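# Extend and quarter-turn the right-nearest yellow rod

## Task

Find the yellow rod that sits closest to the right arm. Draw it outward until it stops at full extension. Then rotate it by 90 degrees so the player figures on it end up lying horizontal. The rod must stay extended and turned after the robot lets go.

## Robot and tools

ROBOT. There are two arms of the yam_ultra type, left_arm and right_arm, each with a two-finger gripper. Each gripper also carries a fisheye wrist camera: cam_left_wrist and cam_right_wrist, both 672x504. In the scene frame the origin sits on the table top halfway between the arms. +z points up and +x points out over the table. left_arm is on the +y side, with its base near (-0.028, +0.289, +0.027) m. right_arm is on the -y side, with its base near (-0.040, -0.349, +0.007) m. Image left and right do not match the arm names. A camera stand stands behind the arms, so don't hit it.

JOINT ORDER. Every row and every per-arm list uses this order: wrist pitch (joint4), shoulder (joint2), wrist yaw (joint5), wrist roll (joint6), elbow (joint3), waist (joint1). A row has 14 numbers: the six left_arm joints and then the left opening, followed by the same seven for right_arm. Always send all 14, even when one arm stays still.

UNITS IN A ROW. Each joint number is a scaled offset in [-1, 1], not an absolute angle. For waist, shoulder and elbow, 1.0 equals 2.224 rad. For the three wrist joints, 1.0 equals 8.485 rad, so small wrist turns need small numbers: 0.185 is about a quarter turn (1.571 rad). Each offset counts from the Joint targets that stand when the action or move begins. It does not count from the previous row. Sending the same offset again moves the joint further. Sending 0 keeps a joint at its current target. The opening number is absolute: +1 is fully open and -1 is shut. To leave a gripper alone, send its current command again; a 0 there means half-open.

JOINT RANGES (rad). waist -2.618..3.054, shoulder 0..3.142, elbow 0..3.142, wrist pitch and wrist yaw -1.571..1.571, wrist roll -2.094..2.094. The real ends can differ by up to 0.059. If an action asks for more than 0.059 beyond an end, it is rejected for both arms. If the first action of a call fails this check, the whole call is rejected. Asking just past an end clips the joint at that end, and the result says "joint sent to its limit".

TOOLS.
execute_actions(actions, cameras): actions is a list of up to 15 rows per action, one row per 1/30 s step. A short table keeps its last row for the remaining steps, and each action lasts 0.5 s. cameras names the images to return. If you leave it out, images come back only when actions is empty. An empty actions list also reports the scene number.
move(target, speed, blend, opening_speed, grip_force, blocking, cameras): drives all joints together toward target. target is one 14-number row or a list of up to 15 rows. Every row is an offset from the same starting Joint targets. speed is the top joint speed in rad/s, from 0.01 to 12.57 (default 0.5); you may give one value per target. blend is in rad and rounds the corners between listed targets; 0 stops at each target. opening_speed is in scale units per second, 0.2 or more; use it for a gentle close. grip_force is newtons per finger pad, 10 to 50; it persists and starts at 50. blocking=false returns after about 0.5 s while the arm keeps moving. A move lasts at least 0.5 s and at most 10 s. It does not avoid obstacles or the other arm. The result adds a move: line reporting done, off_target (resting more than 0.035 rad from target), moving, held or fault, plus limits=held if steps were withheld.
wait(seconds, cameras): lets 0 to 10 s pass with the current commands held. It returns early if a running move ends.
stop(cameras): brakes a running move.
zoom_image(camera, region): crops the newest image from cam_left_wrist or cam_right_wrist. region is [x0, y0, x1, y1] in pixels, no more than 504 on a side.
read_manual(section): licence text only.
finished_scene(scene): ends scene 1, 2 or 3 for good. Call it only after the rod holds its end state by itself.

RESULTS. end_effector_position (m) and end_effector_quat_wxyz are given in each arm's own base frame. The position is the point between the finger pads, about 1 cm behind the tips. The fingers point along the gripper's +z axis and close along its y axis. Values can be off by a few cm. Joint positions are in rad and Joint velocities in rad/s, per arm in the order above. The last entry is the pad gap in m (0.094 when fully open). Joint targets is the base that your next offsets count from. grip_measured is the finger opening on the command scale; a firm grip reads a bit below the part's width. Joint torques are in N m; entries 2, 5 and 6 wrap at ±28. "joint command not followed" means the clearance check changed some steps. Step readings list joint angles at some steps. MOTOR HOT appears at 75 °C, and an OVER-TEMPERATURE FAULT at 90 °C folds that arm away for the rest of the scene.

MOTION LIMITS. Each control step, a joint's target stays within 0.339 rad (big joints) or 2.2 rad (wrist joints) of its measured angle. Targets more than 200 mm from the gripper's present spot are scaled back. Large motions may therefore need several actions. If a motion was left unfinished, command the rest of it. When an arm has been pushed or dragged, set its targets back past its measured positions so that it stops pressing.

AVOID. Don't drop or release moving parts, slam, or strike fixed or heavy objects; hitting those hard fails the scene. Don't let the arms press on each other, and don't close one gripper on the other arm's fingers. Don't strain the camera cables, and keep arms out of long stretched or stalled poses that heat the motors. Move slowly near contact, and don't aim far past the contact point.

Each tool is called after ">>>" as a command line: name --argument value for each argument, lists and objects as JSON in quotes; but a table of rows of numbers goes row by row, as --pt "numbers of a row", without its own name.

## Session

>>> execute_actions --actions '[]'

Scene clock: 0.00 s.
left_arm: end_effector_position=(+0.4028, +0.0079, +0.1249) grip_measured=+1.000 end_effector_quat_wxyz=(+0.625, -0.028, +0.778, +0.057) | right_arm: end_effector_position=(+0.4019, -0.0301, +0.1142) grip_measured=+1.000 end_effector_quat_wxyz=(+0.608, +0.063, +0.791, -0.024)
Joint names: [wrist pitch, shoulder, wrist yaw, wrist roll, elbow, waist]
Joint positions: left_arm=[0.966 1.539 -0.191 0.014 0.356 -0.068 0.094] | right_arm=[0.914 1.54 0.073 0.059 0.363 -0.045 0.094]
Joint velocities: within noise
Joint torques (N m): no reading
Heat: left arm: 48 °C; right arm: 41 °C.
Joint targets: left_arm=[0.959 1.536 -0.192 0.014 0.359 -0.068] | right_arm=[0.904 1.537 0.071 0.060 0.366 -0.045]
Tool commands: left_gripper/opening=+1.0 right_gripper/opening=+1.0

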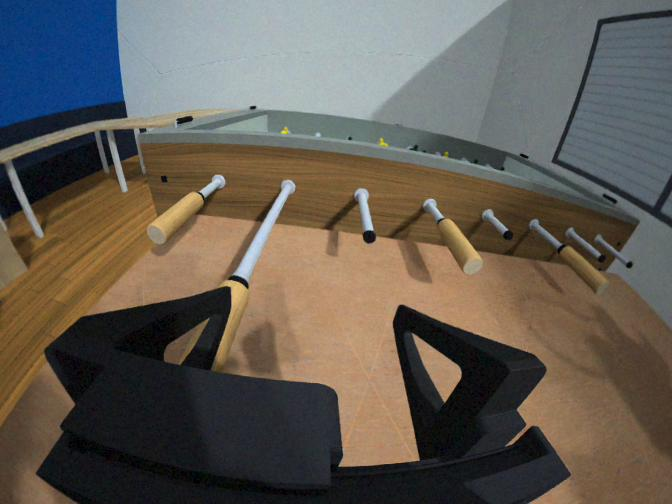

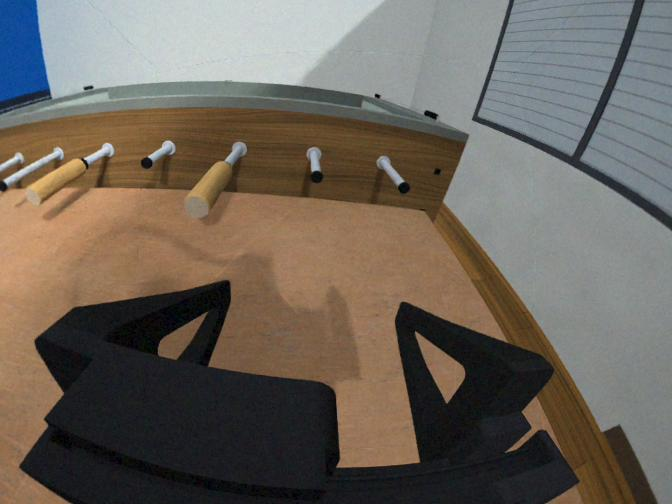

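>>> move --target '[0,0,0,0,0,0,1,0.0653,0.370,0.0257,-0.0071,0.241,0.1502,1]' --speed 0.8 --cameras '["all"]'

Scene clock: 59.27 s.
left_arm: end_effector_position=(+0.4028, +0.0079, +0.1249) grip_measured=+1.000 end_effector_quat_wxyz=(+0.625, -0.028, +0.778, +0.057) | right_arm: end_effector_position=(+0.5265, +0.1043, +0.0634) grip_measured=+1.000 end_effector_quat_wxyz=(+0.697, -0.002, +0.717, -0.001)
Joint names: [wrist pitch, shoulder, wrist yaw, wrist roll, elbow, waist]
Joint positions: left_arm=[0.966 1.539 -0.191 0.014 0.356 -0.068 0.094] | right_arm=[1.428 2.343 0.288 0.004 0.884 0.289 0.094]
Joint torques (N m): left_arm=[1.84 -6.37 -0.05 0.01 5.38 -0.05] | right_arm=[1.94 -8.06 0.01 -0.03 5.2 0.02]
Heat: left arm: 48 °C; right arm: 43 °C.
Joint targets: left_arm=[0.959 1.536 -0.192 0.014 0.359 -0.068] | right_arm=[1.458 2.360 0.289 0.000 0.902 0.289]
move: done
camera_calibration:
cam_right_wrist: T_world_to_cam=[[-0.0426827, -0.981985, 0.184077, 0.103866], [-0.425189, -0.148873, -0.892777, 0.327895], [0.904098, -0.116374, -0.411175, -0.318056], [0, 0, 0, 1]] pos_world=[0.431405, 0.113797, 0.142841]

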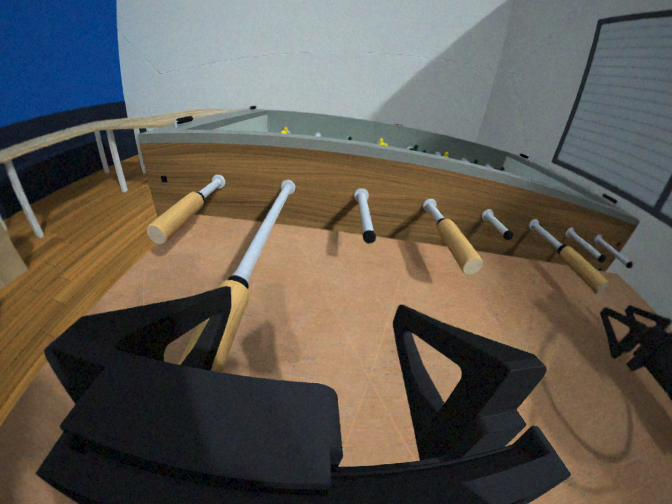

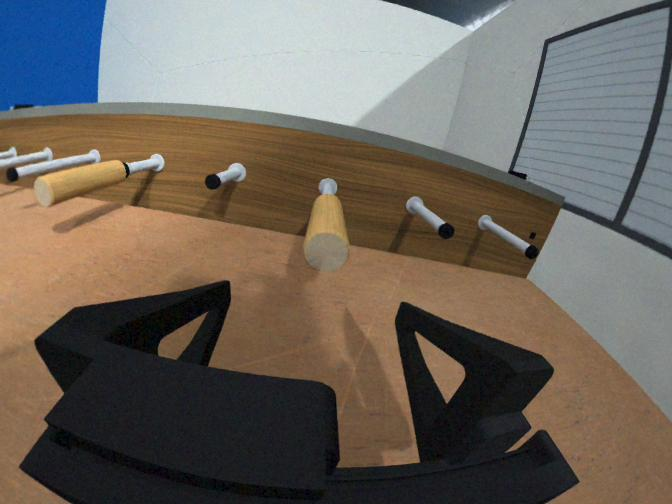

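>>> move --target '[0,0,0,0,0,0,1,-0.0272,0.0697,-0.007,0,0.1875,-0.0264,1]' --speed 0.5 --cameras '["cam_right_wrist"]'

Scene clock: 71.10 s.
left_arm: end_effector_position=(+0.4028, +0.0079, +0.1249) grip_measured=+1.000 end_effector_quat_wxyz=(+0.625, -0.028, +0.778, +0.057) | right_arm: end_effector_position=(+0.6140, +0.1046, +0.0875) grip_measured=+1.000 end_effector_quat_wxyz=(+0.725, +0.009, +0.688, +0.003)
Joint names: [wrist pitch, shoulder, wrist yaw, wrist roll, elbow, waist]
Joint positions: left_arm=[0.966 1.539 -0.191 0.014 0.356 -0.068 0.094] | right_arm=[1.243 2.487 0.246 0.004 1.298 0.238 0.094]
Joint torques (N m): left_arm=[1.84 -6.37 -0.05 0.01 5.31 -0.08] | right_arm=[1.57 -9.26 -0.15 -0.04 6.8 -0.62]
Heat: left arm: 48 °C; right arm: 44 °C.
Joint targets: left_arm=[0.959 1.536 -0.192 0.014 0.359 -0.068] | right_arm=[1.227 2.515 0.230 0.000 1.319 0.230]
move: done
camera_calibration:
cam_right_wrist: T_world_to_cam=[[-0.0657022, -0.985116, 0.15884, 0.120097], [-0.351848, -0.126087, -0.927526, 0.34221], [0.933748, -0.116828, -0.338327, -0.411698], [0, 0, 0, 1]] pos_world=[0.512719, 0.11336, 0.159044]
Images, in order (width x height): cam_right_wrist 672x504.

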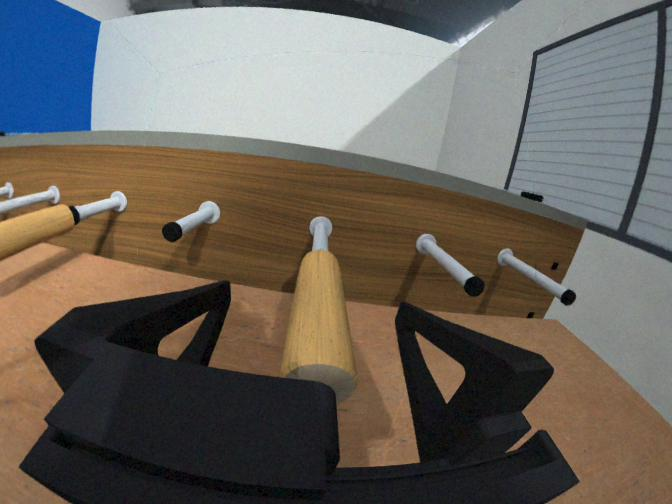

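>>> move --target '[0,0,0,0,0,0,1,0.0115,0.0015,0,0,0,0,1]' --cameras '["cam_right_wrist"]'

>>> move --target '[0,0,0,0,0,0,-1,0,0,0,0,0,0,-0.9]' --opening_speed 1.5 --cameras '["cam_right_wrist"]'

Scene clock: 85.73 s.
left_arm: end_effector_position=(+0.4028, +0.0079, +0.1249) grip_measured=+1.000 end_effector_quat_wxyz=(+0.625, -0.028, +0.778, +0.057) | right_arm: end_effector_position=(+0.6124, +0.1042, +0.1018) grip_measured=+1.000 end_effector_quat_wxyz=(+0.747, +0.014, +0.665, +0.009)
Joint names: [wrist pitch, shoulder, wrist yaw, wrist roll, elbow, waist]
Joint positions: left_arm=[0.966 1.539 -0.191 0.014 0.356 -0.068 0.094] | right_arm=[1.315 2.492 0.246 0.004 1.298 0.238 0.094]
Joint torques (N m): left_arm=[1.85 -6.37 -0.04 0.01 5.33 -0.06] | right_arm=[1.76 -9.39 -0.15 -0.04 6.75 -0.62]
Heat: left arm: 47 °C; right arm: 45 °C.
Joint targets: left_arm=[0.959 1.536 -0.192 0.014 0.359 -0.068] | right_arm=[1.325 2.519 0.230 0.000 1.319 0.230]
move: done
camera_calibration:
cam_right_wrist: T_world_to_cam=[[-0.0753142, -0.987447, 0.138837, 0.125534], [-0.291261, -0.111376, -0.950138, 0.318509], [0.953674, -0.111997, -0.279217, -0.424199], [0, 0, 0, 1]] pos_world=[0.506771, 0.111924, 0.166755]
Images, in order (width x height): cam_right_wrist 672x504.

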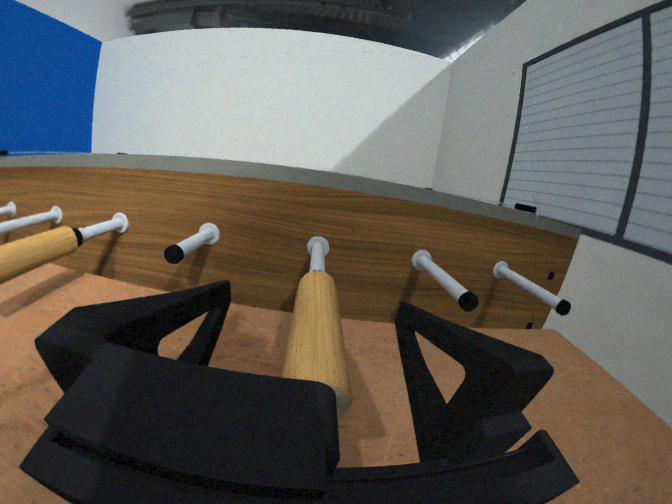

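Scene clock: 87.30 s.
left_arm: end_effector_position=(+0.4028, +0.0079, +0.1249) grip_measured=-0.987 end_effector_quat_wxyz=(+0.625, -0.028, +0.778, +0.057) | right_arm: end_effector_position=(+0.6126, +0.1026, +0.1021) grip_measured=-0.392 end_effector_quat_wxyz=(+0.748, +0.015, +0.664, +0.007)
Joint names: [wrist pitch, shoulder, wrist yaw, wrist roll, elbow, waist]
Joint positions: left_arm=[0.966 1.539 -0.191 0.014 0.356 -0.068 0.001] | right_arm=[1.317 2.493 0.245 0.002 1.298 0.235 0.029]
Joint torques (N m): left_arm=[1.84 -6.37 -0.03 0.01 5.31 -0.08] | right_arm=[1.76 -9.43 -0.14 -0.02 6.74 -0.39]
Heat: left arm: 47 °C; right arm: 45 °C.
Joint targets: left_arm=[0.959 1.536 -0.192 0.014 0.359 -0.068] | right_arm=[1.325 2.519 0.230 0.000 1.319 0.230]
move: done
camera_calibration:
cam_right_wrist: T_world_to_cam=[[-0.0780446, -0.987096, 0.139822, 0.125418], [-0.289786, -0.111733, -0.950547, 0.317939], [0.953904, -0.114703, -0.277326, -0.424516], [0, 0, 0, 1]] pos_world=[0.50687, 0.11063, 0.166951]
Images, in order (width x height): cam_right_wrist 672x504.

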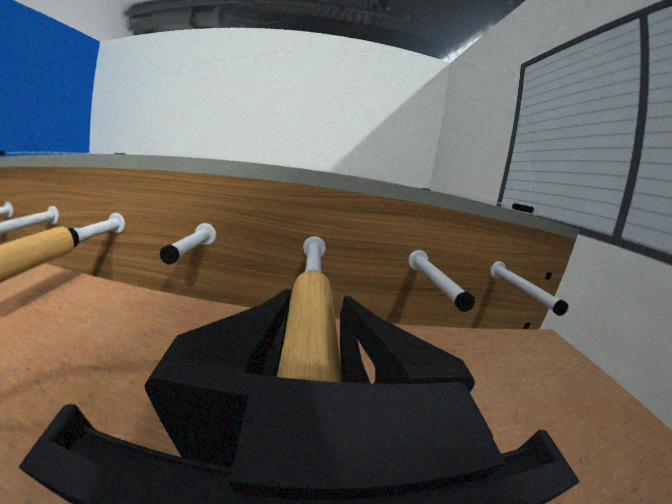

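>>> move --pt "0 0 0 0 0 0 -1 0 0 0 0 0 0 0.8" --pt "0 0 0 0 0 0 -1 -0.0159 0 0 0 0 0 0.8" --pt "0 0 0 0 0 0 -1 -0.0159 0 0 0 0 0 -0.9" --opening_speed 1.5 --cameras '["cam_right_wrist"]'

Scene clock: 100.43 s.
left_arm: end_effector_position=(+0.4028, +0.0079, +0.1249) grip_measured=-0.987 end_effector_quat_wxyz=(+0.625, -0.028, +0.778, +0.057) | right_arm: end_effector_position=(+0.6143, +0.1033, +0.0748) grip_measured=-0.306 end_effector_quat_wxyz=(+0.711, +0.005, +0.704, -0.001)
Joint names: [wrist pitch, shoulder, wrist yaw, wrist roll, elbow, waist]
Joint positions: left_arm=[0.966 1.539 -0.191 0.014 0.356 -0.068 0.001] | right_arm=[1.205 2.493 0.244 0.002 1.298 0.235 0.033]
Joint torques (N m): left_arm=[1.85 -6.34 -0.04 0.02 5.33 -0.08] | right_arm=[1.58 -9.47 -0.11 -0.02 6.79 -0.38]
Heat: left arm: 47 °C; right arm: 44 °C.
Joint targets: left_arm=[0.959 1.536 -0.192 0.014 0.359 -0.068] | right_arm=[1.190 2.519 0.229 0.000 1.319 0.230]
move: done
camera_calibration:
cam_right_wrist: T_world_to_cam=[[-0.0594791, -0.983112, 0.173068, 0.115756], [-0.390886, -0.136592, -0.910248, 0.354114], [0.918515, -0.121791, -0.376161, -0.403823], [0, 0, 0, 1]] pos_world=[0.516221, 0.112989, 0.150395]
Images, in order (width x height): cam_right_wrist 672x504.

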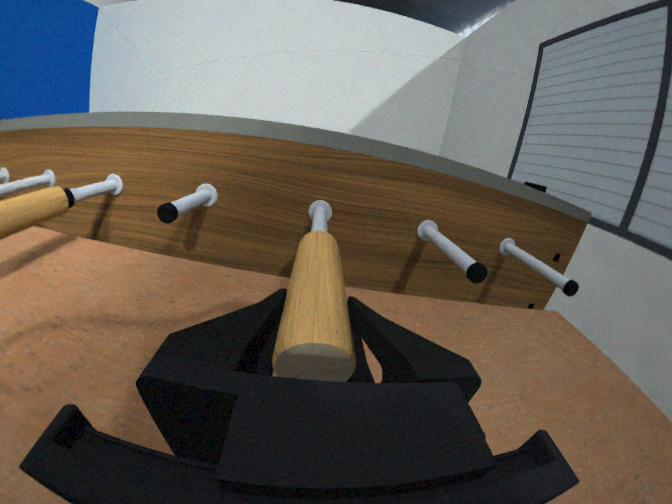

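>>> move --pt "0 0 0 0 0 0 -1 0 0 0 0 0 0 0.5" --pt "0 0 0 0 0 0 -1 -0.0145 0.0378 -0.0019 0 0.0935 -0.0081 0.5" --pt "0 0 0 0 0 0 -1 -0.0145 0.0378 -0.0019 0 0.0935 -0.0081 -0.9" --opening_speed 1.5 --cameras '["cam_right_wrist"]'

Scene clock: 154.27 s.
left_arm: end_effector_position=(+0.4028, +0.0079, +0.1249) grip_measured=-0.987 end_effector_quat_wxyz=(+0.625, -0.028, +0.778, +0.057) | right_arm: end_effector_position=(+0.6513, +0.1041, +0.0769) grip_measured=-0.305 end_effector_quat_wxyz=(+0.711, +0.004, +0.703, -0.002)
Joint names: [wrist pitch, shoulder, wrist yaw, wrist roll, elbow, waist]
Joint positions: left_arm=[0.966 1.539 -0.191 0.014 0.356 -0.068 0.001] | right_arm=[1.084 2.573 0.227 0.001 1.5 0.218 0.033]
Joint torques (N m): left_arm=[1.84 -6.37 -0.05 0 5.35 -0.06] | right_arm=[1.57 -10.07 -0.11 0 7.76 -0.5]
Heat: left arm: 47 °C; right arm: 44 °C.
Joint targets: left_arm=[0.959 1.536 -0.192 0.014 0.359 -0.068] | right_arm=[1.067 2.603 0.213 0.000 1.527 0.213]
move: done
camera_calibration:
cam_right_wrist: T_world_to_cam=[[-0.0593673, -0.98289, 0.174363, 0.118203], [-0.389727, -0.137988, -0.910534, 0.369999], [0.919015, -0.12201, -0.374867, -0.437209], [0, 0, 0, 1]] pos_world=[0.553017, 0.113892, 0.152392]
Images, in order (width x height): cam_right_wrist 672x504.

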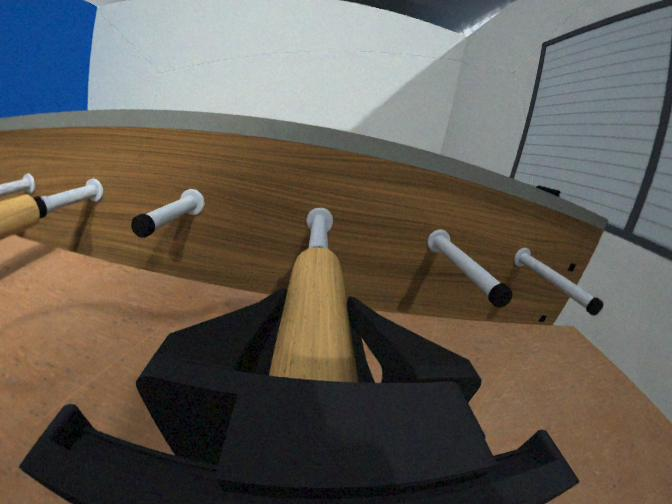

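>>> move --pt "0 0 0 0 0 0 -1 0.0319 -0.1072 0.0069 0 -0.2386 0.0263 -0.9" --pt "0 0 0 0 0 0 -1 0.0501 -0.1794 0.0151 0 -0.3982 0.0576 -0.9" --speed 0.5 --blend '[0.1,0]' --cameras '["all"]'

Scene clock: 165.40 s.
left_arm: end_effector_position=(+0.4028, +0.0079, +0.1249) grip_measured=-0.987 end_effector_quat_wxyz=(+0.625, -0.028, +0.778, +0.057) | right_arm: end_effector_position=(+0.5111, +0.1023, +0.0738) grip_measured=-0.305 end_effector_quat_wxyz=(+0.687, -0.002, +0.726, -0.010)
Joint names: [wrist pitch, shoulder, wrist yaw, wrist roll, elbow, waist]
Joint positions: left_arm=[0.966 1.539 -0.191 0.014 0.356 -0.068 0.001] | right_arm=[1.388 2.254 0.312 0 0.808 0.302 0.033]
Joint torques (N m): left_arm=[1.84 -6.38 -0.05 0.01 5.35 -0.02] | right_arm=[2.67 -13.07 0.37 0 -8.8 3.45]
Heat: left arm: 47 °C; right arm: 45 °C.
Joint targets: left_arm=[0.959 1.536 -0.192 0.014 0.359 -0.068] | right_arm=[1.492 2.204 0.342 0.000 0.641 0.340]
move: off_target (right_arm); right_arm: the elbow is farthest, 0.167 rad from its target
camera_calibration:
cam_right_wrist: T_world_to_cam=[[-0.0488673, -0.979035, 0.197743, 0.101053], [-0.449591, -0.155227, -0.879644, 0.342416], [0.891897, -0.131889, -0.43258, -0.290724], [0, 0, 0, 1]] pos_world=[0.418181, 0.113743, 0.15546]

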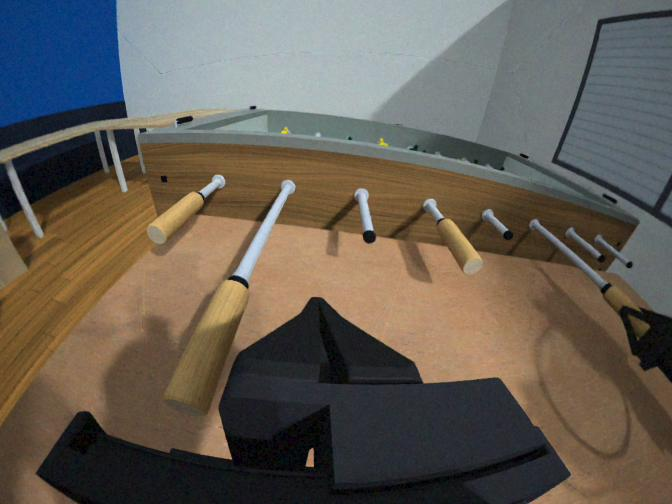

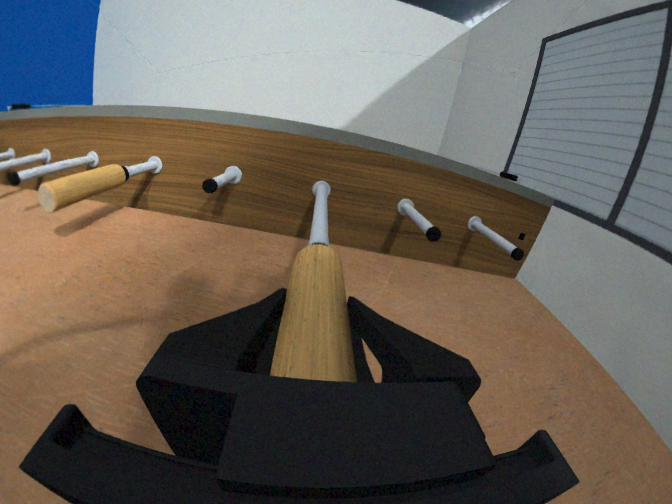

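>>> move --pt "0 0 0 0 0 0 -1 -0.0124 0.0279 -0.0047 0 0.074 -0.0171 -0.9" --pt "0 0 0 0 0 0 -1 -0.0124 0.0279 -0.0047 0.1868 0.074 -0.0171 -0.9" --speed 0.8 --cameras '["all"]'

Scene clock: 179.67 s.
left_arm: end_effector_position=(+0.4028, +0.0079, +0.1249) grip_measured=-0.987 end_effector_quat_wxyz=(+0.625, -0.028, +0.778, +0.057) | right_arm: end_effector_position=(+0.5141, +0.1056, +0.0770) grip_measured=-0.300 end_effector_quat_wxyz=(+0.494, +0.493, +0.524, +0.488)
Joint names: [wrist pitch, shoulder, wrist yaw, wrist roll, elbow, waist]
Joint positions: left_arm=[0.966 1.539 -0.191 0.014 0.356 -0.068 0.001] | right_arm=[1.413 2.265 0.266 1.543 0.818 0.291 0.033]
Joint torques (N m): left_arm=[1.85 -6.35 -0.04 0.02 5.37 -0.05] | right_arm=[1.5 -8.91 0.43 0.42 3.03 1.05]
Heat: left arm: 47 °C; right arm: 47 °C.
Joint targets: left_arm=[0.959 1.536 -0.192 0.014 0.359 -0.068] | right_arm=[1.387 2.266 0.302 1.585 0.806 0.303]
move: off_target (right_arm); right_arm: the wrist roll is farthest, 0.042 rad from its target
camera_calibration:
cam_right_wrist: T_world_to_cam=[[-0.0770682, -0.216068, -0.973332, 0.128013], [-0.42672, 0.889452, -0.16366, 0.169811], [0.901094, 0.402727, -0.160749, -0.373668], [0, 0, 0, 1]] pos_world=[0.419038, 0.0271063, 0.0923236]

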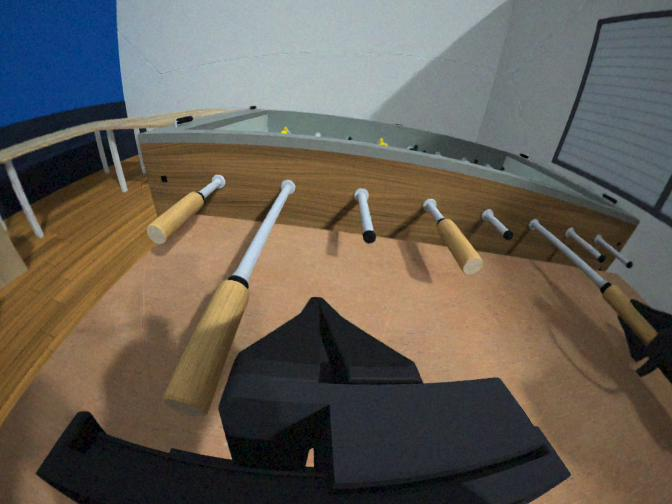

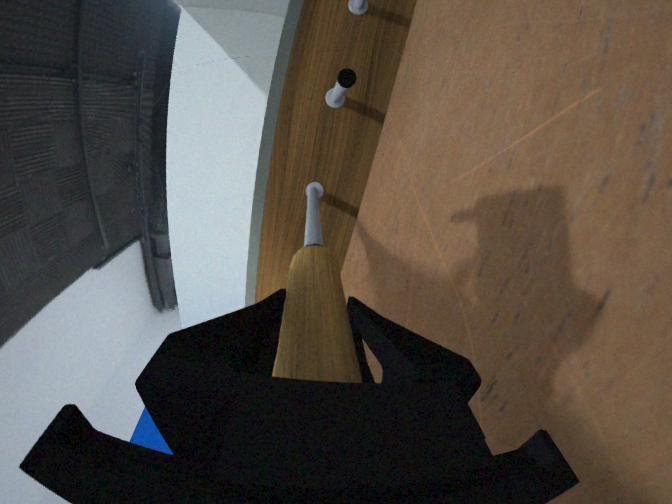

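>>> move --pt "0 0 0 0 0 0 -1 0.006 -0.025 0 0.005 -0.055 0.004 -0.9" --pt "0 0 0 0 0 0 -1 0.005 0 0 0.003 0 0 -0.9" --pt "0 0 0 0 0 0 -1 0.005 0 0 0.003 0 0 0.5" --opening_speed 1.5 --cameras '["all"]'

>>> finished_scene --scene 1

Scene clock: 196.40 s.
left_arm: end_effector_position=(+0.4028, +0.0079, +0.1249) grip_measured=-0.987 end_effector_quat_wxyz=(+0.625, -0.028, +0.778, +0.057) | right_arm: end_effector_position=(+0.5124, +0.1030, +0.0725) grip_measured=+0.498 end_effector_quat_wxyz=(+0.482, +0.516, +0.507, +0.494)
Joint names: [wrist pitch, shoulder, wrist yaw, wrist roll, elbow, waist]
Joint positions: left_arm=[0.966 1.539 -0.191 0.014 0.356 -0.068 0.001] | right_arm=[1.406 2.268 0.292 1.606 0.813 0.296 0.07]
Joint torques (N m): left_arm=[1.83 -6.38 -0.05 0.01 5.34 -0.05] | right_arm=[1.95 -9.09 0.15 0.05 3.33 0.61]
Heat: left arm: 46 °C; right arm: 46 °C.
Joint targets: left_arm=[0.959 1.536 -0.192 0.014 0.359 -0.068] | right_arm=[1.429 2.266 0.302 1.610 0.806 0.302]
move: done; target 3's new numbers were sent with right_arm's wrist yaw 0.048 rad from that target
camera_calibration:
cam_right_wrist: T_world_to_cam=[[-0.0952759, -0.157636, -0.98289, 0.126948], [-0.4075, 0.907036, -0.10597, 0.154953], [0.908222, 0.390431, -0.150655, -0.374975], [0, 0, 0, 1]] pos_world=[0.415799, 0.0258659, 0.084704]

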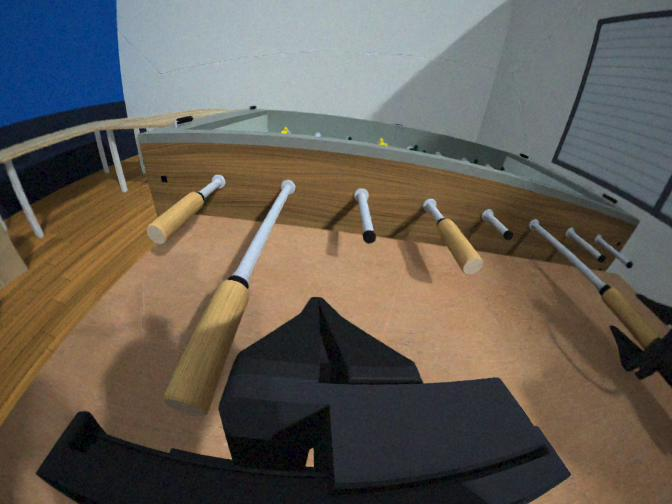

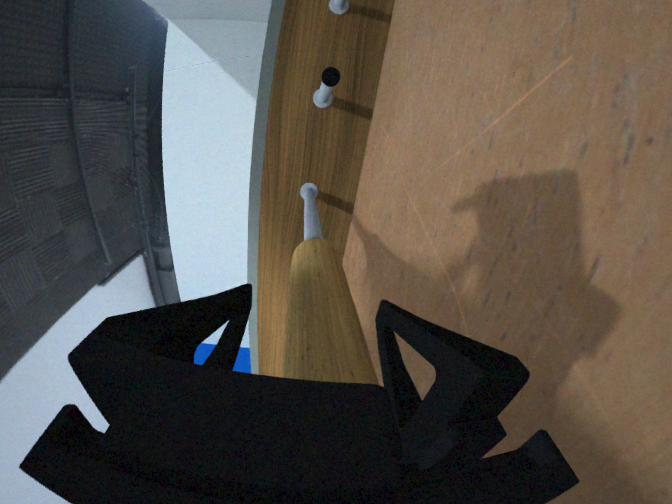

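The scene is finished: the task was done.


## Next scene

The same job, from a new start.

>>> execute_actions --actions '[]'

Scene clock: 0.00 s.
left_arm: end_effector_position=(+0.4067, +0.0376, +0.1163) grip_measured=+1.000 end_effector_quat_wxyz=(+0.597, -0.093, +0.793, +0.071) | right_arm: end_effector_position=(+0.3928, -0.0048, +0.1143) grip_measured=+1.000 end_effector_quat_wxyz=(+0.608, +0.033, +0.793, -0.013)
Joint names: [wrist pitch, shoulder, wrist yaw, wrist roll, elbow, waist]
Joint positions: left_arm=[0.845 1.542 -0.242 -0.068 0.409 -0.016 0.094] | right_arm=[0.909 1.498 0.082 0.042 0.325 0.023 0.094]
Joint velocities: within noise
Joint torques (N m): no reading
Heat: left arm: 45 °C; right arm: 38 °C.
Joint targets: left_arm=[0.833 1.540 -0.243 -0.068 0.411 -0.016] | right_arm=[0.899 1.495 0.080 0.043 0.328 0.023]
Tool commands: left_gripper/opening=+1.0 right_gripper/opening=+1.0
camera_calibration:
cam_left_wrist: T_world_to_cam=[[0.207287, -0.962694, 0.173931, -0.0790407], [-0.569143, -0.263281, -0.778948, 0.366677], [0.795681, 0.062474, -0.602485, -0.132805], [0, 0, 0, 1]] pos_world=[0.330746, 0.0287439, 0.219357]
cam_right_wrist: T_world_to_cam=[[-0.0674914, -0.98389, 0.165543, -0.00657283], [-0.627243, -0.0871895, -0.773928, 0.366259], [0.775894, -0.156069, -0.611254, -0.115862], [0, 0, 0, 1]] pos_world=[0.319186, 0.0073845, 0.213725]

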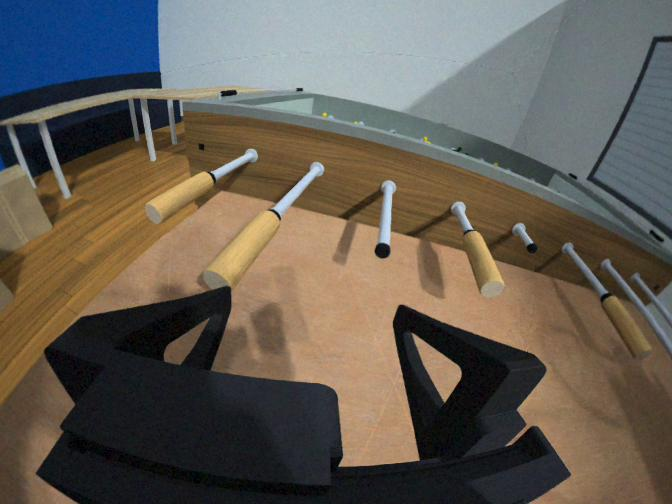

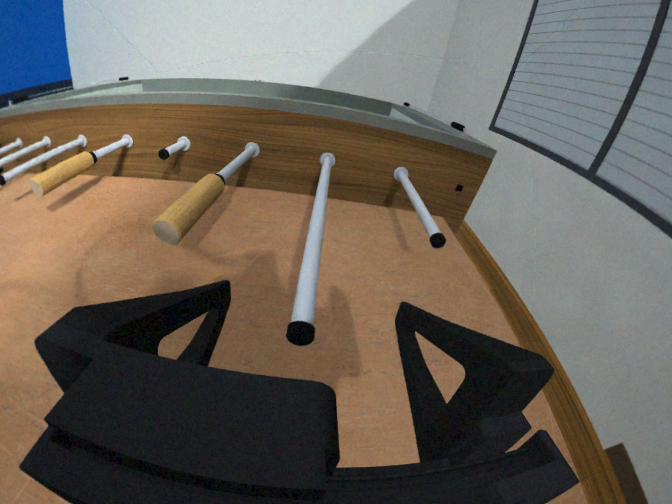

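>>> move --pt "0 0 0 0 0 0 1 0 0 0.059 -0.0051 0 0.2156 1" --pt "0 0 0 0 0 0 1 0.0636 0.3513 0.059 -0.0051 0.2045 0.2156 1" --speed 0.9 --blend '[0.1,0]' --cameras '["cam_right_wrist"]'

Scene clock: 38.47 s.
left_arm: end_effector_position=(+0.4067, +0.0376, +0.1163) grip_measured=+1.000 end_effector_quat_wxyz=(+0.597, -0.093, +0.793, +0.071) | right_arm: end_effector_position=(+0.4749, +0.1452, +0.0636) grip_measured=+1.000 end_effector_quat_wxyz=(+0.680, +0.015, +0.732, -0.044)
Joint names: [wrist pitch, shoulder, wrist yaw, wrist roll, elbow, waist]
Joint positions: left_arm=[0.845 1.542 -0.242 -0.068 0.409 -0.016 0.094] | right_arm=[1.41 2.261 0.579 0.002 0.766 0.495 0.094]
Joint torques (N m): left_arm=[1.87 -6.42 -0.08 0.02 5.53 -0.03] | right_arm=[2 -7.49 0.1 -0.02 4.82 0.7]
Heat: left arm: 46 °C; right arm: 42 °C.
Joint targets: left_arm=[0.833 1.540 -0.243 -0.068 0.411 -0.016] | right_arm=[1.438 2.277 0.581 0.000 0.783 0.502]
move: done
camera_calibration:
cam_right_wrist: T_world_to_cam=[[-0.116754, -0.967462, 0.224467, 0.172244], [-0.47574, -0.143915, -0.867733, 0.333889], [0.871803, -0.208099, -0.443458, -0.235909], [0, 0, 0, 1]] pos_world=[0.384621, 0.165599, 0.146448]
Images, in order (width x height): cam_right_wrist 672x504.

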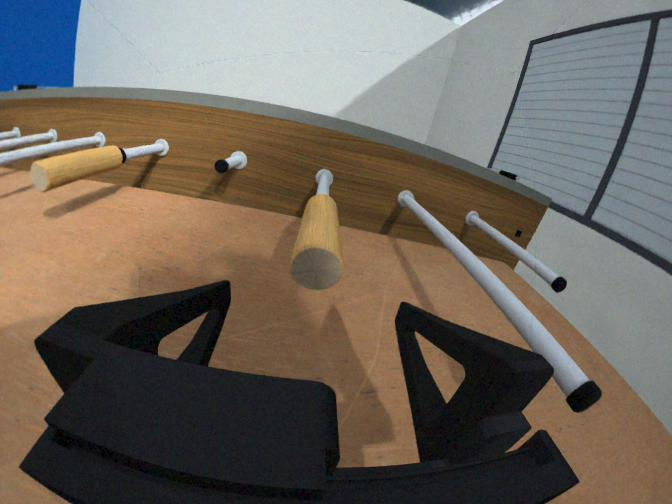

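>>> move --pt "0 0 0 0 0 0 1 -0.0189 0.0827 -0.0140 0 0.1758 -0.0535 1" --pt "0 0 0 0 0 0 1 -0.0189 0.0827 -0.0140 0 0.1758 -0.0535 -0.9" --opening_speed 1.5 --speed 0.6 --cameras '["cam_right_wrist"]'

Scene clock: 54.77 s.
left_arm: end_effector_position=(+0.4067, +0.0376, +0.1163) grip_measured=+1.000 end_effector_quat_wxyz=(+0.597, -0.093, +0.793, +0.071) | right_arm: end_effector_position=(+0.5669, +0.1432, +0.0751) grip_measured=-0.306 end_effector_quat_wxyz=(+0.710, +0.033, +0.703, -0.028)
Joint names: [wrist pitch, shoulder, wrist yaw, wrist roll, elbow, waist]
Joint positions: left_arm=[0.845 1.542 -0.242 -0.068 0.409 -0.016 0.094] | right_arm=[1.292 2.434 0.474 0.002 1.154 0.387 0.033]
Joint torques (N m): left_arm=[1.86 -6.53 -0.06 0.01 5.53 -0.06] | right_arm=[1.58 -8.83 -0.1 -0.02 6.17 -0.31]
Heat: left arm: 46 °C; right arm: 43 °C.
Joint targets: left_arm=[0.833 1.540 -0.243 -0.068 0.411 -0.016] | right_arm=[1.278 2.461 0.462 0.000 1.174 0.383]
move: done
camera_calibration:
cam_right_wrist: T_world_to_cam=[[-0.136514, -0.975853, 0.170513, 0.194959], [-0.400294, -0.103108, -0.910568, 0.341955], [0.906162, -0.19256, -0.376552, -0.338153], [0, 0, 0, 1]] pos_world=[0.469918, 0.160395, 0.150798]
Images, in order (width x height): cam_right_wrist 672x504.

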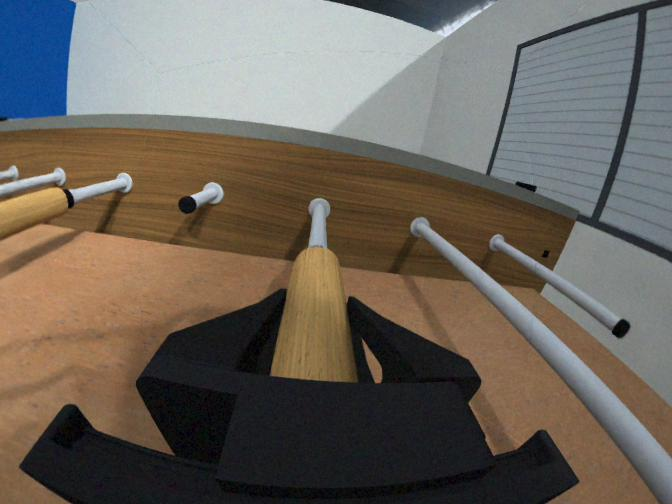

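>>> move --target '[0,0,0,0,0,0,1,0.0236,-0.1034,0.0178,0,-0.22,0.0680,-0.9]' --speed 0.4 --cameras '["cam_right_wrist"]'

Scene clock: 64.70 s.
left_arm: end_effector_position=(+0.4067, +0.0376, +0.1163) grip_measured=+1.000 end_effector_quat_wxyz=(+0.597, -0.093, +0.793, +0.071) | right_arm: end_effector_position=(+0.4841, +0.1469, +0.0728) grip_measured=-0.306 end_effector_quat_wxyz=(+0.691, +0.021, +0.721, -0.037)
Joint names: [wrist pitch, shoulder, wrist yaw, wrist roll, elbow, waist]
Joint positions: left_arm=[0.845 1.542 -0.242 -0.068 0.409 -0.016 0.094] | right_arm=[1.418 2.267 0.566 0.001 0.8 0.485 0.033]
Joint torques (N m): left_arm=[1.86 -6.54 -0.07 0.01 5.49 -0.12] | right_arm=[2.2 -12 0.57 -0.01 -5.07 4.45]
Heat: left arm: 46 °C; right arm: 42 °C.
Joint targets: left_arm=[0.833 1.540 -0.243 -0.068 0.411 -0.016] | right_arm=[1.478 2.230 0.613 0.000 0.685 0.535]
move: off_target (right_arm); right_arm: the elbow is farthest, 0.116 rad from its target
camera_calibration:
cam_right_wrist: T_world_to_cam=[[-0.120528, -0.971462, 0.20429, 0.176806], [-0.447678, -0.130486, -0.884623, 0.332096], [0.886035, -0.198078, -0.419175, -0.249604], [0, 0, 0, 1]] pos_world=[0.39114, 0.165654, 0.153033]
Images, in order (width x height): cam_right_wrist 672x504.

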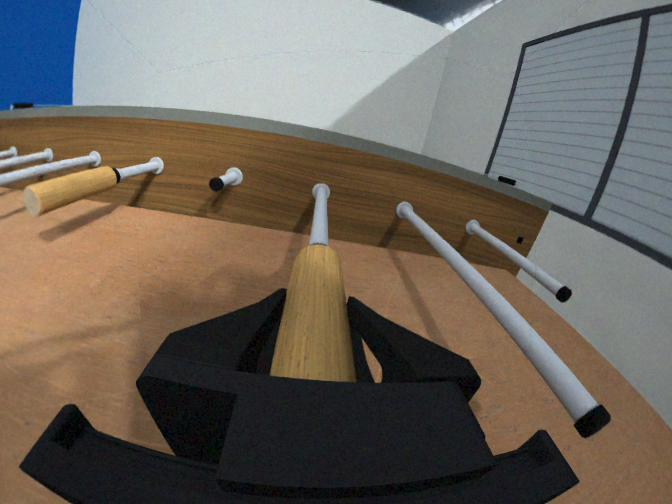

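>>> move --pt "0 0 0 0 0 0 1 -0.0068 0.0202 -0.0045 0 0.0517 -0.0166 -0.9" --pt "0 0 0 0 0 0 1 -0.0068 0.0202 -0.0045 -0.1897 0.0517 -0.0166 -0.9" --pt "0 0 0 0 0 0 1 -0.002 0 -0.0045 -0.192 0.01 -0.014 -0.9" --pt "0 0 0 0 0 0 1 -0.003 0.0202 -0.0045 -0.192 0.045 -0.0166 -0.9" --speed 0.9 --cameras '["all"]'

Scene clock: 76.83 s.
left_arm: end_effector_position=(+0.4067, +0.0376, +0.1163) grip_measured=+1.000 end_effector_quat_wxyz=(+0.597, -0.093, +0.793, +0.071) | right_arm: end_effector_position=(+0.4866, +0.1495, +0.0748) grip_measured=-0.304 end_effector_quat_wxyz=(-0.460, +0.510, -0.505, +0.522)
Joint names: [wrist pitch, shoulder, wrist yaw, wrist roll, elbow, waist]
Joint positions: left_arm=[0.845 1.542 -0.242 -0.068 0.409 -0.016 0.094] | right_arm=[1.431 2.272 0.537 -1.62 0.806 0.478 0.033]
Joint torques (N m): left_arm=[1.85 -6.49 -0.07 0.02 5.49 -0.08] | right_arm=[1.89 -8.73 0.48 -0.12 2.14 1.74]
Heat: left arm: 46 °C; right arm: 45 °C.
Joint targets: left_arm=[0.833 1.540 -0.243 -0.068 0.411 -0.016] | right_arm=[1.452 2.275 0.575 -1.629 0.785 0.498]
move: off_target (right_arm); right_arm: the wrist yaw is farthest, 0.038 rad from its target
camera_calibration:
cam_left_wrist: T_world_to_cam=[[0.207287, -0.962694, 0.173931, -0.0790407], [-0.569143, -0.263281, -0.778948, 0.366677], [0.795681, 0.062474, -0.602485, -0.132805], [0, 0, 0, 1]] pos_world=[0.330746, 0.0287439, 0.219357]
cam_right_wrist: T_world_to_cam=[[-0.00494686, 0.244967, 0.969519, -0.116084], [-0.444317, -0.869109, 0.217329, 0.361666], [0.895856, -0.429699, 0.113142, -0.260324], [0, 0, 0, 1]] pos_world=[0.393333, 0.230903, 0.0633987]

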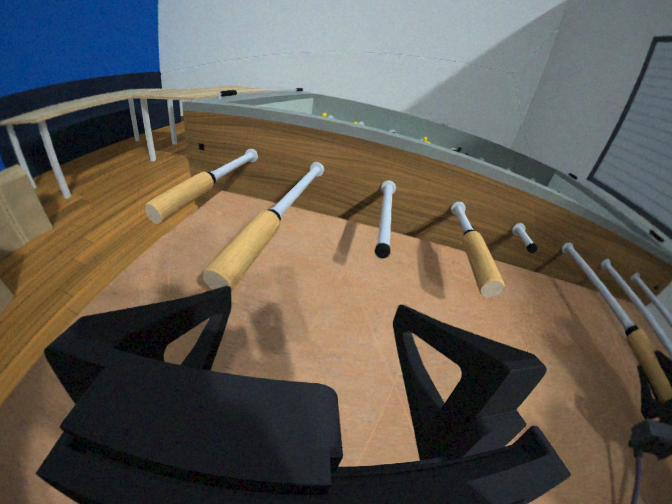

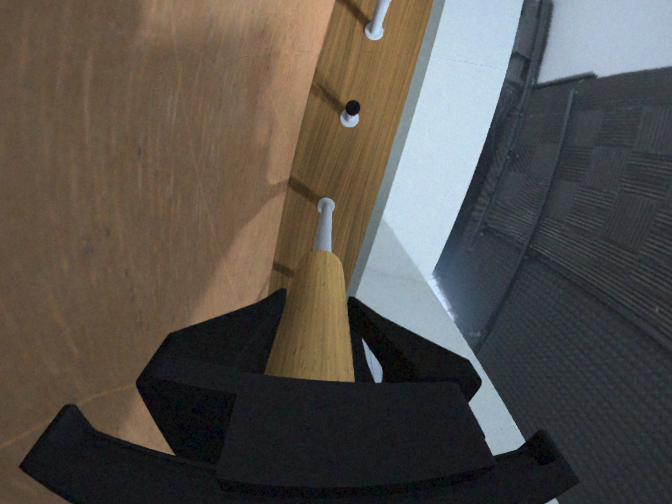

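>>> move --pt "0 0 0 0 0 0 1 0 -0.015 0 0.0055 -0.04 0.004 -0.9" --pt "0 0 0 0 0 0 1 0 -0.015 0 0.0055 -0.04 0.004 0.5" --opening_speed 1.5

>>> finished_scene --scene 2

Scene clock: 87.07 s.
left_arm: end_effector_position=(+0.4067, +0.0376, +0.1163) grip_measured=+1.000 end_effector_quat_wxyz=(+0.597, -0.093, +0.793, +0.071) | right_arm: end_effector_position=(+0.4627, +0.1429, +0.0606) grip_measured=+0.498 end_effector_quat_wxyz=(-0.441, +0.522, -0.516, +0.516)
Joint names: [wrist pitch, shoulder, wrist yaw, wrist roll, elbow, waist]
Joint positions: left_arm=[0.845 1.542 -0.242 -0.068 0.409 -0.016 0.094] | right_arm=[1.447 2.249 0.571 -1.604 0.71 0.5 0.07]
Joint torques (N m): left_arm=[1.86 -6.49 -0.05 0.01 5.53 -0.05] | right_arm=[1.75 -9.01 0.17 0.24 2.19 0.59]
Heat: left arm: 45 °C; right arm: 44 °C.
Joint targets: left_arm=[0.833 1.540 -0.243 -0.068 0.411 -0.016] | right_arm=[1.453 2.242 0.575 -1.583 0.696 0.506]
move: done; target 2's new numbers were sent with right_arm's elbow 0.099 rad from that target

The scene is finished: the task was done.


## Next scene

The same job, from a new start.

>>> execute_actions --actions '[]'

Scene clock: 0.00 s.
left_arm: end_effector_position=(+0.4148, +0.0165, +0.1259) grip_measured=+1.000 end_effector_quat_wxyz=(+0.618, -0.002, +0.786, +0.007) | right_arm: end_effector_position=(+0.3922, -0.0470, +0.1045) grip_measured=+1.000 end_effector_quat_wxyz=(+0.587, +0.099, +0.798, -0.097)
Joint names: [wrist pitch, shoulder, wrist yaw, wrist roll, elbow, waist]
Joint positions: left_arm=[0.901 1.55 0.039 0.018 0.411 0.054 0.094] | right_arm=[0.87 1.537 0.277 0.046 0.357 0.003 0.094]
Joint velocities: within noise
Joint torques (N m): no reading
Heat: left arm: 43 °C; right arm: 37 °C.
Joint targets: left_arm=[0.889 1.548 0.039 0.019 0.413 0.054] | right_arm=[0.861 1.534 0.277 0.048 0.360 0.003]
Tool commands: left_gripper/opening=+1.0 right_gripper/opening=+1.0
camera_calibration:
cam_left_wrist: T_world_to_cam=[[-0.0177666, -0.985889, 0.166453, -0.00796993], [-0.580802, -0.125334, -0.804339, 0.378982], [0.813851, -0.110967, -0.570379, -0.140833], [0, 0, 0, 1]] pos_world=[0.334589, 0.0240143, 0.225829]
cam_right_wrist: T_world_to_cam=[[-0.259579, -0.939623, 0.222998, 0.0249194], [-0.669667, 0.00876005, -0.74261, 0.372385], [0.695819, -0.3421, -0.631508, -0.103244], [0, 0, 0, 1]] pos_world=[0.327681, -0.015167, 0.20578]

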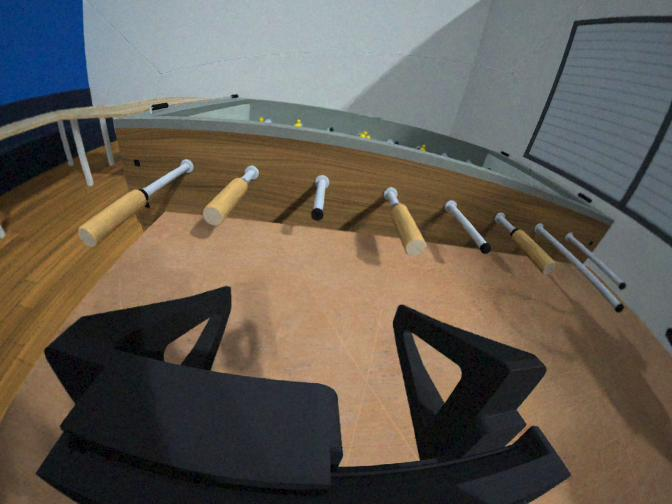

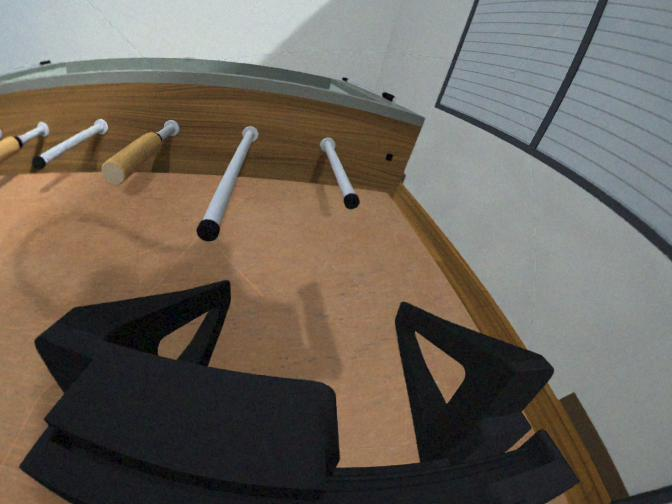

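>>> move --pt "0 0 0 0 0 0 1 0 0 0.0275 -0.0057 0 0.1909 1" --pt "0 0 0 0 0 0 1 0.0396 0.4326 0.0275 -0.0057 0.4201 0.1909 1" --speed 0.9 --blend '[0.1,0]' --cameras '["cam_right_wrist"]'

Scene clock: 19.73 s.
left_arm: end_effector_position=(+0.4148, +0.0165, +0.1259) grip_measured=+1.000 end_effector_quat_wxyz=(+0.618, -0.002, +0.786, +0.007) | right_arm: end_effector_position=(+0.5826, +0.1654, +0.0704) grip_measured=+1.000 end_effector_quat_wxyz=(+0.702, +0.030, +0.711, -0.034)
Joint names: [wrist pitch, shoulder, wrist yaw, wrist roll, elbow, waist]
Joint positions: left_arm=[0.901 1.55 0.039 0.018 0.411 0.054 0.094] | right_arm=[1.191 2.479 0.511 0.001 1.273 0.421 0.094]
Joint torques (N m): left_arm=[1.86 -6.79 -0.01 0.01 5.64 -0.1] | right_arm=[1.7 -10.21 0.05 -0.01 6.54 0.62]
Heat: left arm: 44 °C; right arm: 39 °C.
Joint targets: left_arm=[0.889 1.548 0.039 0.019 0.413 0.054] | right_arm=[1.197 2.496 0.511 -0.001 1.294 0.428]
move: done
camera_calibration:
cam_right_wrist: T_world_to_cam=[[-0.13489, -0.973438, 0.184996, 0.217091], [-0.421963, -0.112493, -0.899607, 0.359558], [0.896522, -0.19941, -0.39558, -0.341738], [0, 0, 0, 1]] pos_world=[0.487379, 0.183626, 0.148115]
Images, in order (width x height): cam_right_wrist 672x504.

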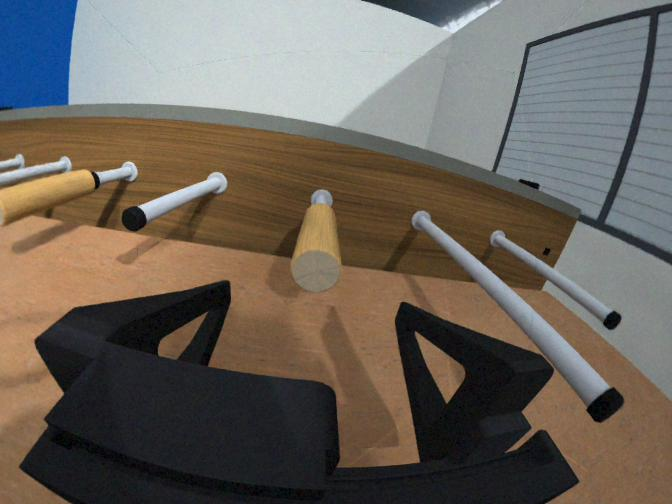

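>>> move --pt "0 0 0 0 0 0 1 -0.0348 0.1124 -0.0106 0 0.2464 -0.0423 1" --pt "0 0 0 0 0 0 1 -0.0348 0.1124 -0.0106 0 0.2464 -0.0423 -0.9" --pt "0 0 0 0 0 0 1 0 0 0 0 0 0 -0.9" --pt "0 0 0 0 0 0 1 0.0209 -0.0668 0.0131 0 -0.1577 0.0491 -0.9" --opening_speed 1.6 --speed '[0.6,0.5,0.5,0.4]' --blend '[0,0,0.1,0]' --cameras '["cam_right_wrist"]'

Scene clock: 43.63 s.
left_arm: end_effector_position=(+0.4148, +0.0165, +0.1259) grip_measured=+1.000 end_effector_quat_wxyz=(+0.618, -0.002, +0.786, +0.007) | right_arm: end_effector_position=(+0.5094, +0.1768, +0.0681) grip_measured=-0.306 end_effector_quat_wxyz=(+0.700, +0.026, +0.713, -0.036)
Joint names: [wrist pitch, shoulder, wrist yaw, wrist roll, elbow, waist]
Joint positions: left_arm=[0.901 1.55 0.039 0.018 0.411 0.054 0.094] | right_arm=[1.369 2.367 0.613 -0.002 0.976 0.526 0.033]
Joint torques (N m): left_arm=[1.87 -6.8 -0.01 0.02 5.71 -0.06] | right_arm=[1.68 -11.77 0.14 0.01 1.65 1.01]
Heat: left arm: 43 °C; right arm: 41 °C.
Joint targets: left_arm=[0.889 1.548 0.039 0.019 0.413 0.054] | right_arm=[1.374 2.348 0.622 -0.001 0.944 0.537]
move: done
camera_calibration:
cam_right_wrist: T_world_to_cam=[[-0.13103, -0.972207, 0.194022, 0.216057], [-0.427516, -0.121165, -0.895851, 0.332054], [0.894461, -0.200331, -0.399758, -0.273262], [0, 0, 0, 1]] pos_world=[0.414691, 0.195543, 0.146313]
Images, in order (width x height): cam_right_wrist 672x504.

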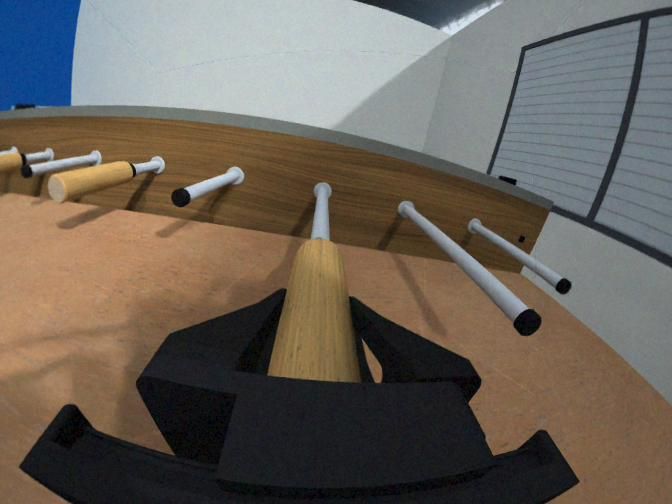

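>>> move --target '[0,0,0,0,0,0,1,0.0075,-0.0247,0.0039,0,-0.0585,0.0162,-0.9]' --speed 0.4

Scene clock: 48.27 s.
left_arm: end_effector_position=(+0.4148, +0.0165, +0.1259) grip_measured=+1.000 end_effector_quat_wxyz=(+0.618, -0.002, +0.786, +0.007) | right_arm: end_effector_position=(+0.5062, +0.1728, +0.0689) grip_measured=-0.306 end_effector_quat_wxyz=(+0.693, +0.017, +0.720, -0.035)
Joint names: [wrist pitch, shoulder, wrist yaw, wrist roll, elbow, waist]
Joint positions: left_arm=[0.901 1.55 0.039 0.018 0.411 0.054 0.094] | right_arm=[1.348 2.336 0.588 -0.002 0.944 0.515 0.033]
Joint torques (N m): left_arm=[1.84 -6.76 -0.02 0.02 5.67 -0.08] | right_arm=[2.45 -13.45 0.78 0.02 -5.82 5.19]
Heat: left arm: 43 °C; right arm: 42 °C.
Joint targets: left_arm=[0.889 1.548 0.039 0.019 0.413 0.054] | right_arm=[1.438 2.293 0.655 -0.001 0.813 0.573]
move: off_target (right_arm); right_arm: the elbow is farthest, 0.130 rad from its target

>>> move --pt "0 0 0 0 0 0 1 -0.0092 0.0234 -0.0065 0 0.053 -0.0207 -0.9" --pt "0 0 0 0 0 0 1 -0.0092 0.0234 -0.0065 -0.187 0.053 -0.0207 -0.9" --pt "0 0 0 0 0 0 1 -0.005 0.008 -0.005 -0.187 0.018 -0.015 -0.9" --pt "0 0 0 0 0 0 1 -0.006 0.017 -0.0055 -0.187 0.038 -0.018 -0.9" --speed 0.9 --cameras '["cam_right_wrist"]'

Scene clock: 59.50 s.
left_arm: end_effector_position=(+0.4148, +0.0165, +0.1259) grip_measured=+1.000 end_effector_quat_wxyz=(+0.618, -0.002, +0.786, +0.007) | right_arm: end_effector_position=(+0.5087, +0.1722, +0.0743) grip_measured=-0.306 end_effector_quat_wxyz=(+0.475, -0.493, +0.515, -0.516)
Joint names: [wrist pitch, shoulder, wrist yaw, wrist roll, elbow, waist]
Joint positions: left_arm=[0.901 1.55 0.039 0.018 0.411 0.054 0.094] | right_arm=[1.371 2.337 0.569 -1.58 0.947 0.507 0.033]
Joint torques (N m): left_arm=[1.85 -6.76 -0.01 0.02 5.61 -0.13] | right_arm=[1.79 -10.36 0.47 -0.08 0.49 2.39]
Heat: left arm: 43 °C; right arm: 44 °C.
Joint targets: left_arm=[0.889 1.548 0.039 0.019 0.413 0.054] | right_arm=[1.387 2.331 0.608 -1.587 0.898 0.533]
move: off_target (right_arm); right_arm: the elbow is farthest, 0.049 rad from its target
camera_calibration:
cam_right_wrist: T_world_to_cam=[[-0.0210493, 0.199086, 0.979756, -0.105793], [-0.452218, -0.875891, 0.168265, 0.40016], [0.891659, -0.439522, 0.108467, -0.266173], [0, 0, 0, 1]] pos_world=[0.416068, 0.25457, 0.0651897]
Images, in order (width x height): cam_right_wrist 672x504.

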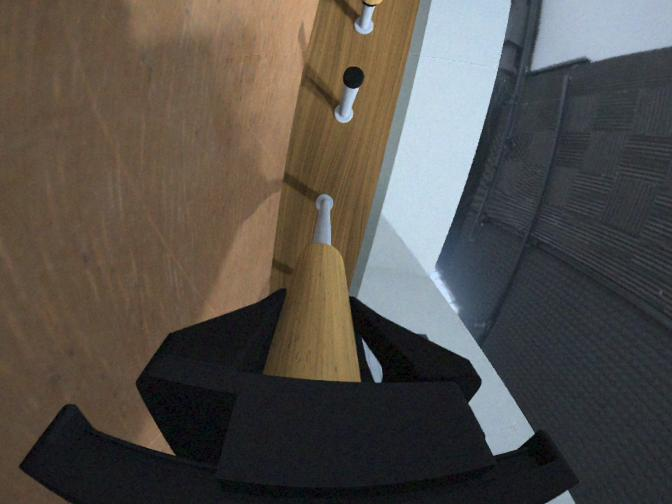

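Good; release.

>>> move --target '[0,0,0,0,0,0,1,0,0,0,0,0,0,0.5]' --opening_speed 1.5

>>> finished_scene --scene 3

Scene clock: 64.00 s.
left_arm: end_effector_position=(+0.4148, +0.0165, +0.1259) grip_measured=+1.000 end_effector_quat_wxyz=(+0.618, -0.002, +0.786, +0.007) | right_arm: end_effector_position=(+0.4977, +0.1714, +0.0640) grip_measured=+0.497 end_effector_quat_wxyz=(-0.457, +0.502, -0.518, +0.520)
Joint names: [wrist pitch, shoulder, wrist yaw, wrist roll, elbow, waist]
Joint positions: left_arm=[0.901 1.55 0.039 0.018 0.411 0.054 0.094] | right_arm=[1.375 2.337 0.604 -1.59 0.912 0.526 0.07]
Joint torques (N m): left_arm=[1.87 -6.8 -0.01 0.02 5.59 -0.05] | right_arm=[1.74 -10.18 0.11 0.02 2.8 0.68]
Heat: left arm: 43 °C; right arm: 44 °C.
Joint targets: left_arm=[0.889 1.548 0.039 0.019 0.413 0.054] | right_arm=[1.387 2.331 0.608 -1.588 0.898 0.533]
move: done

The scene is finished: the task was done.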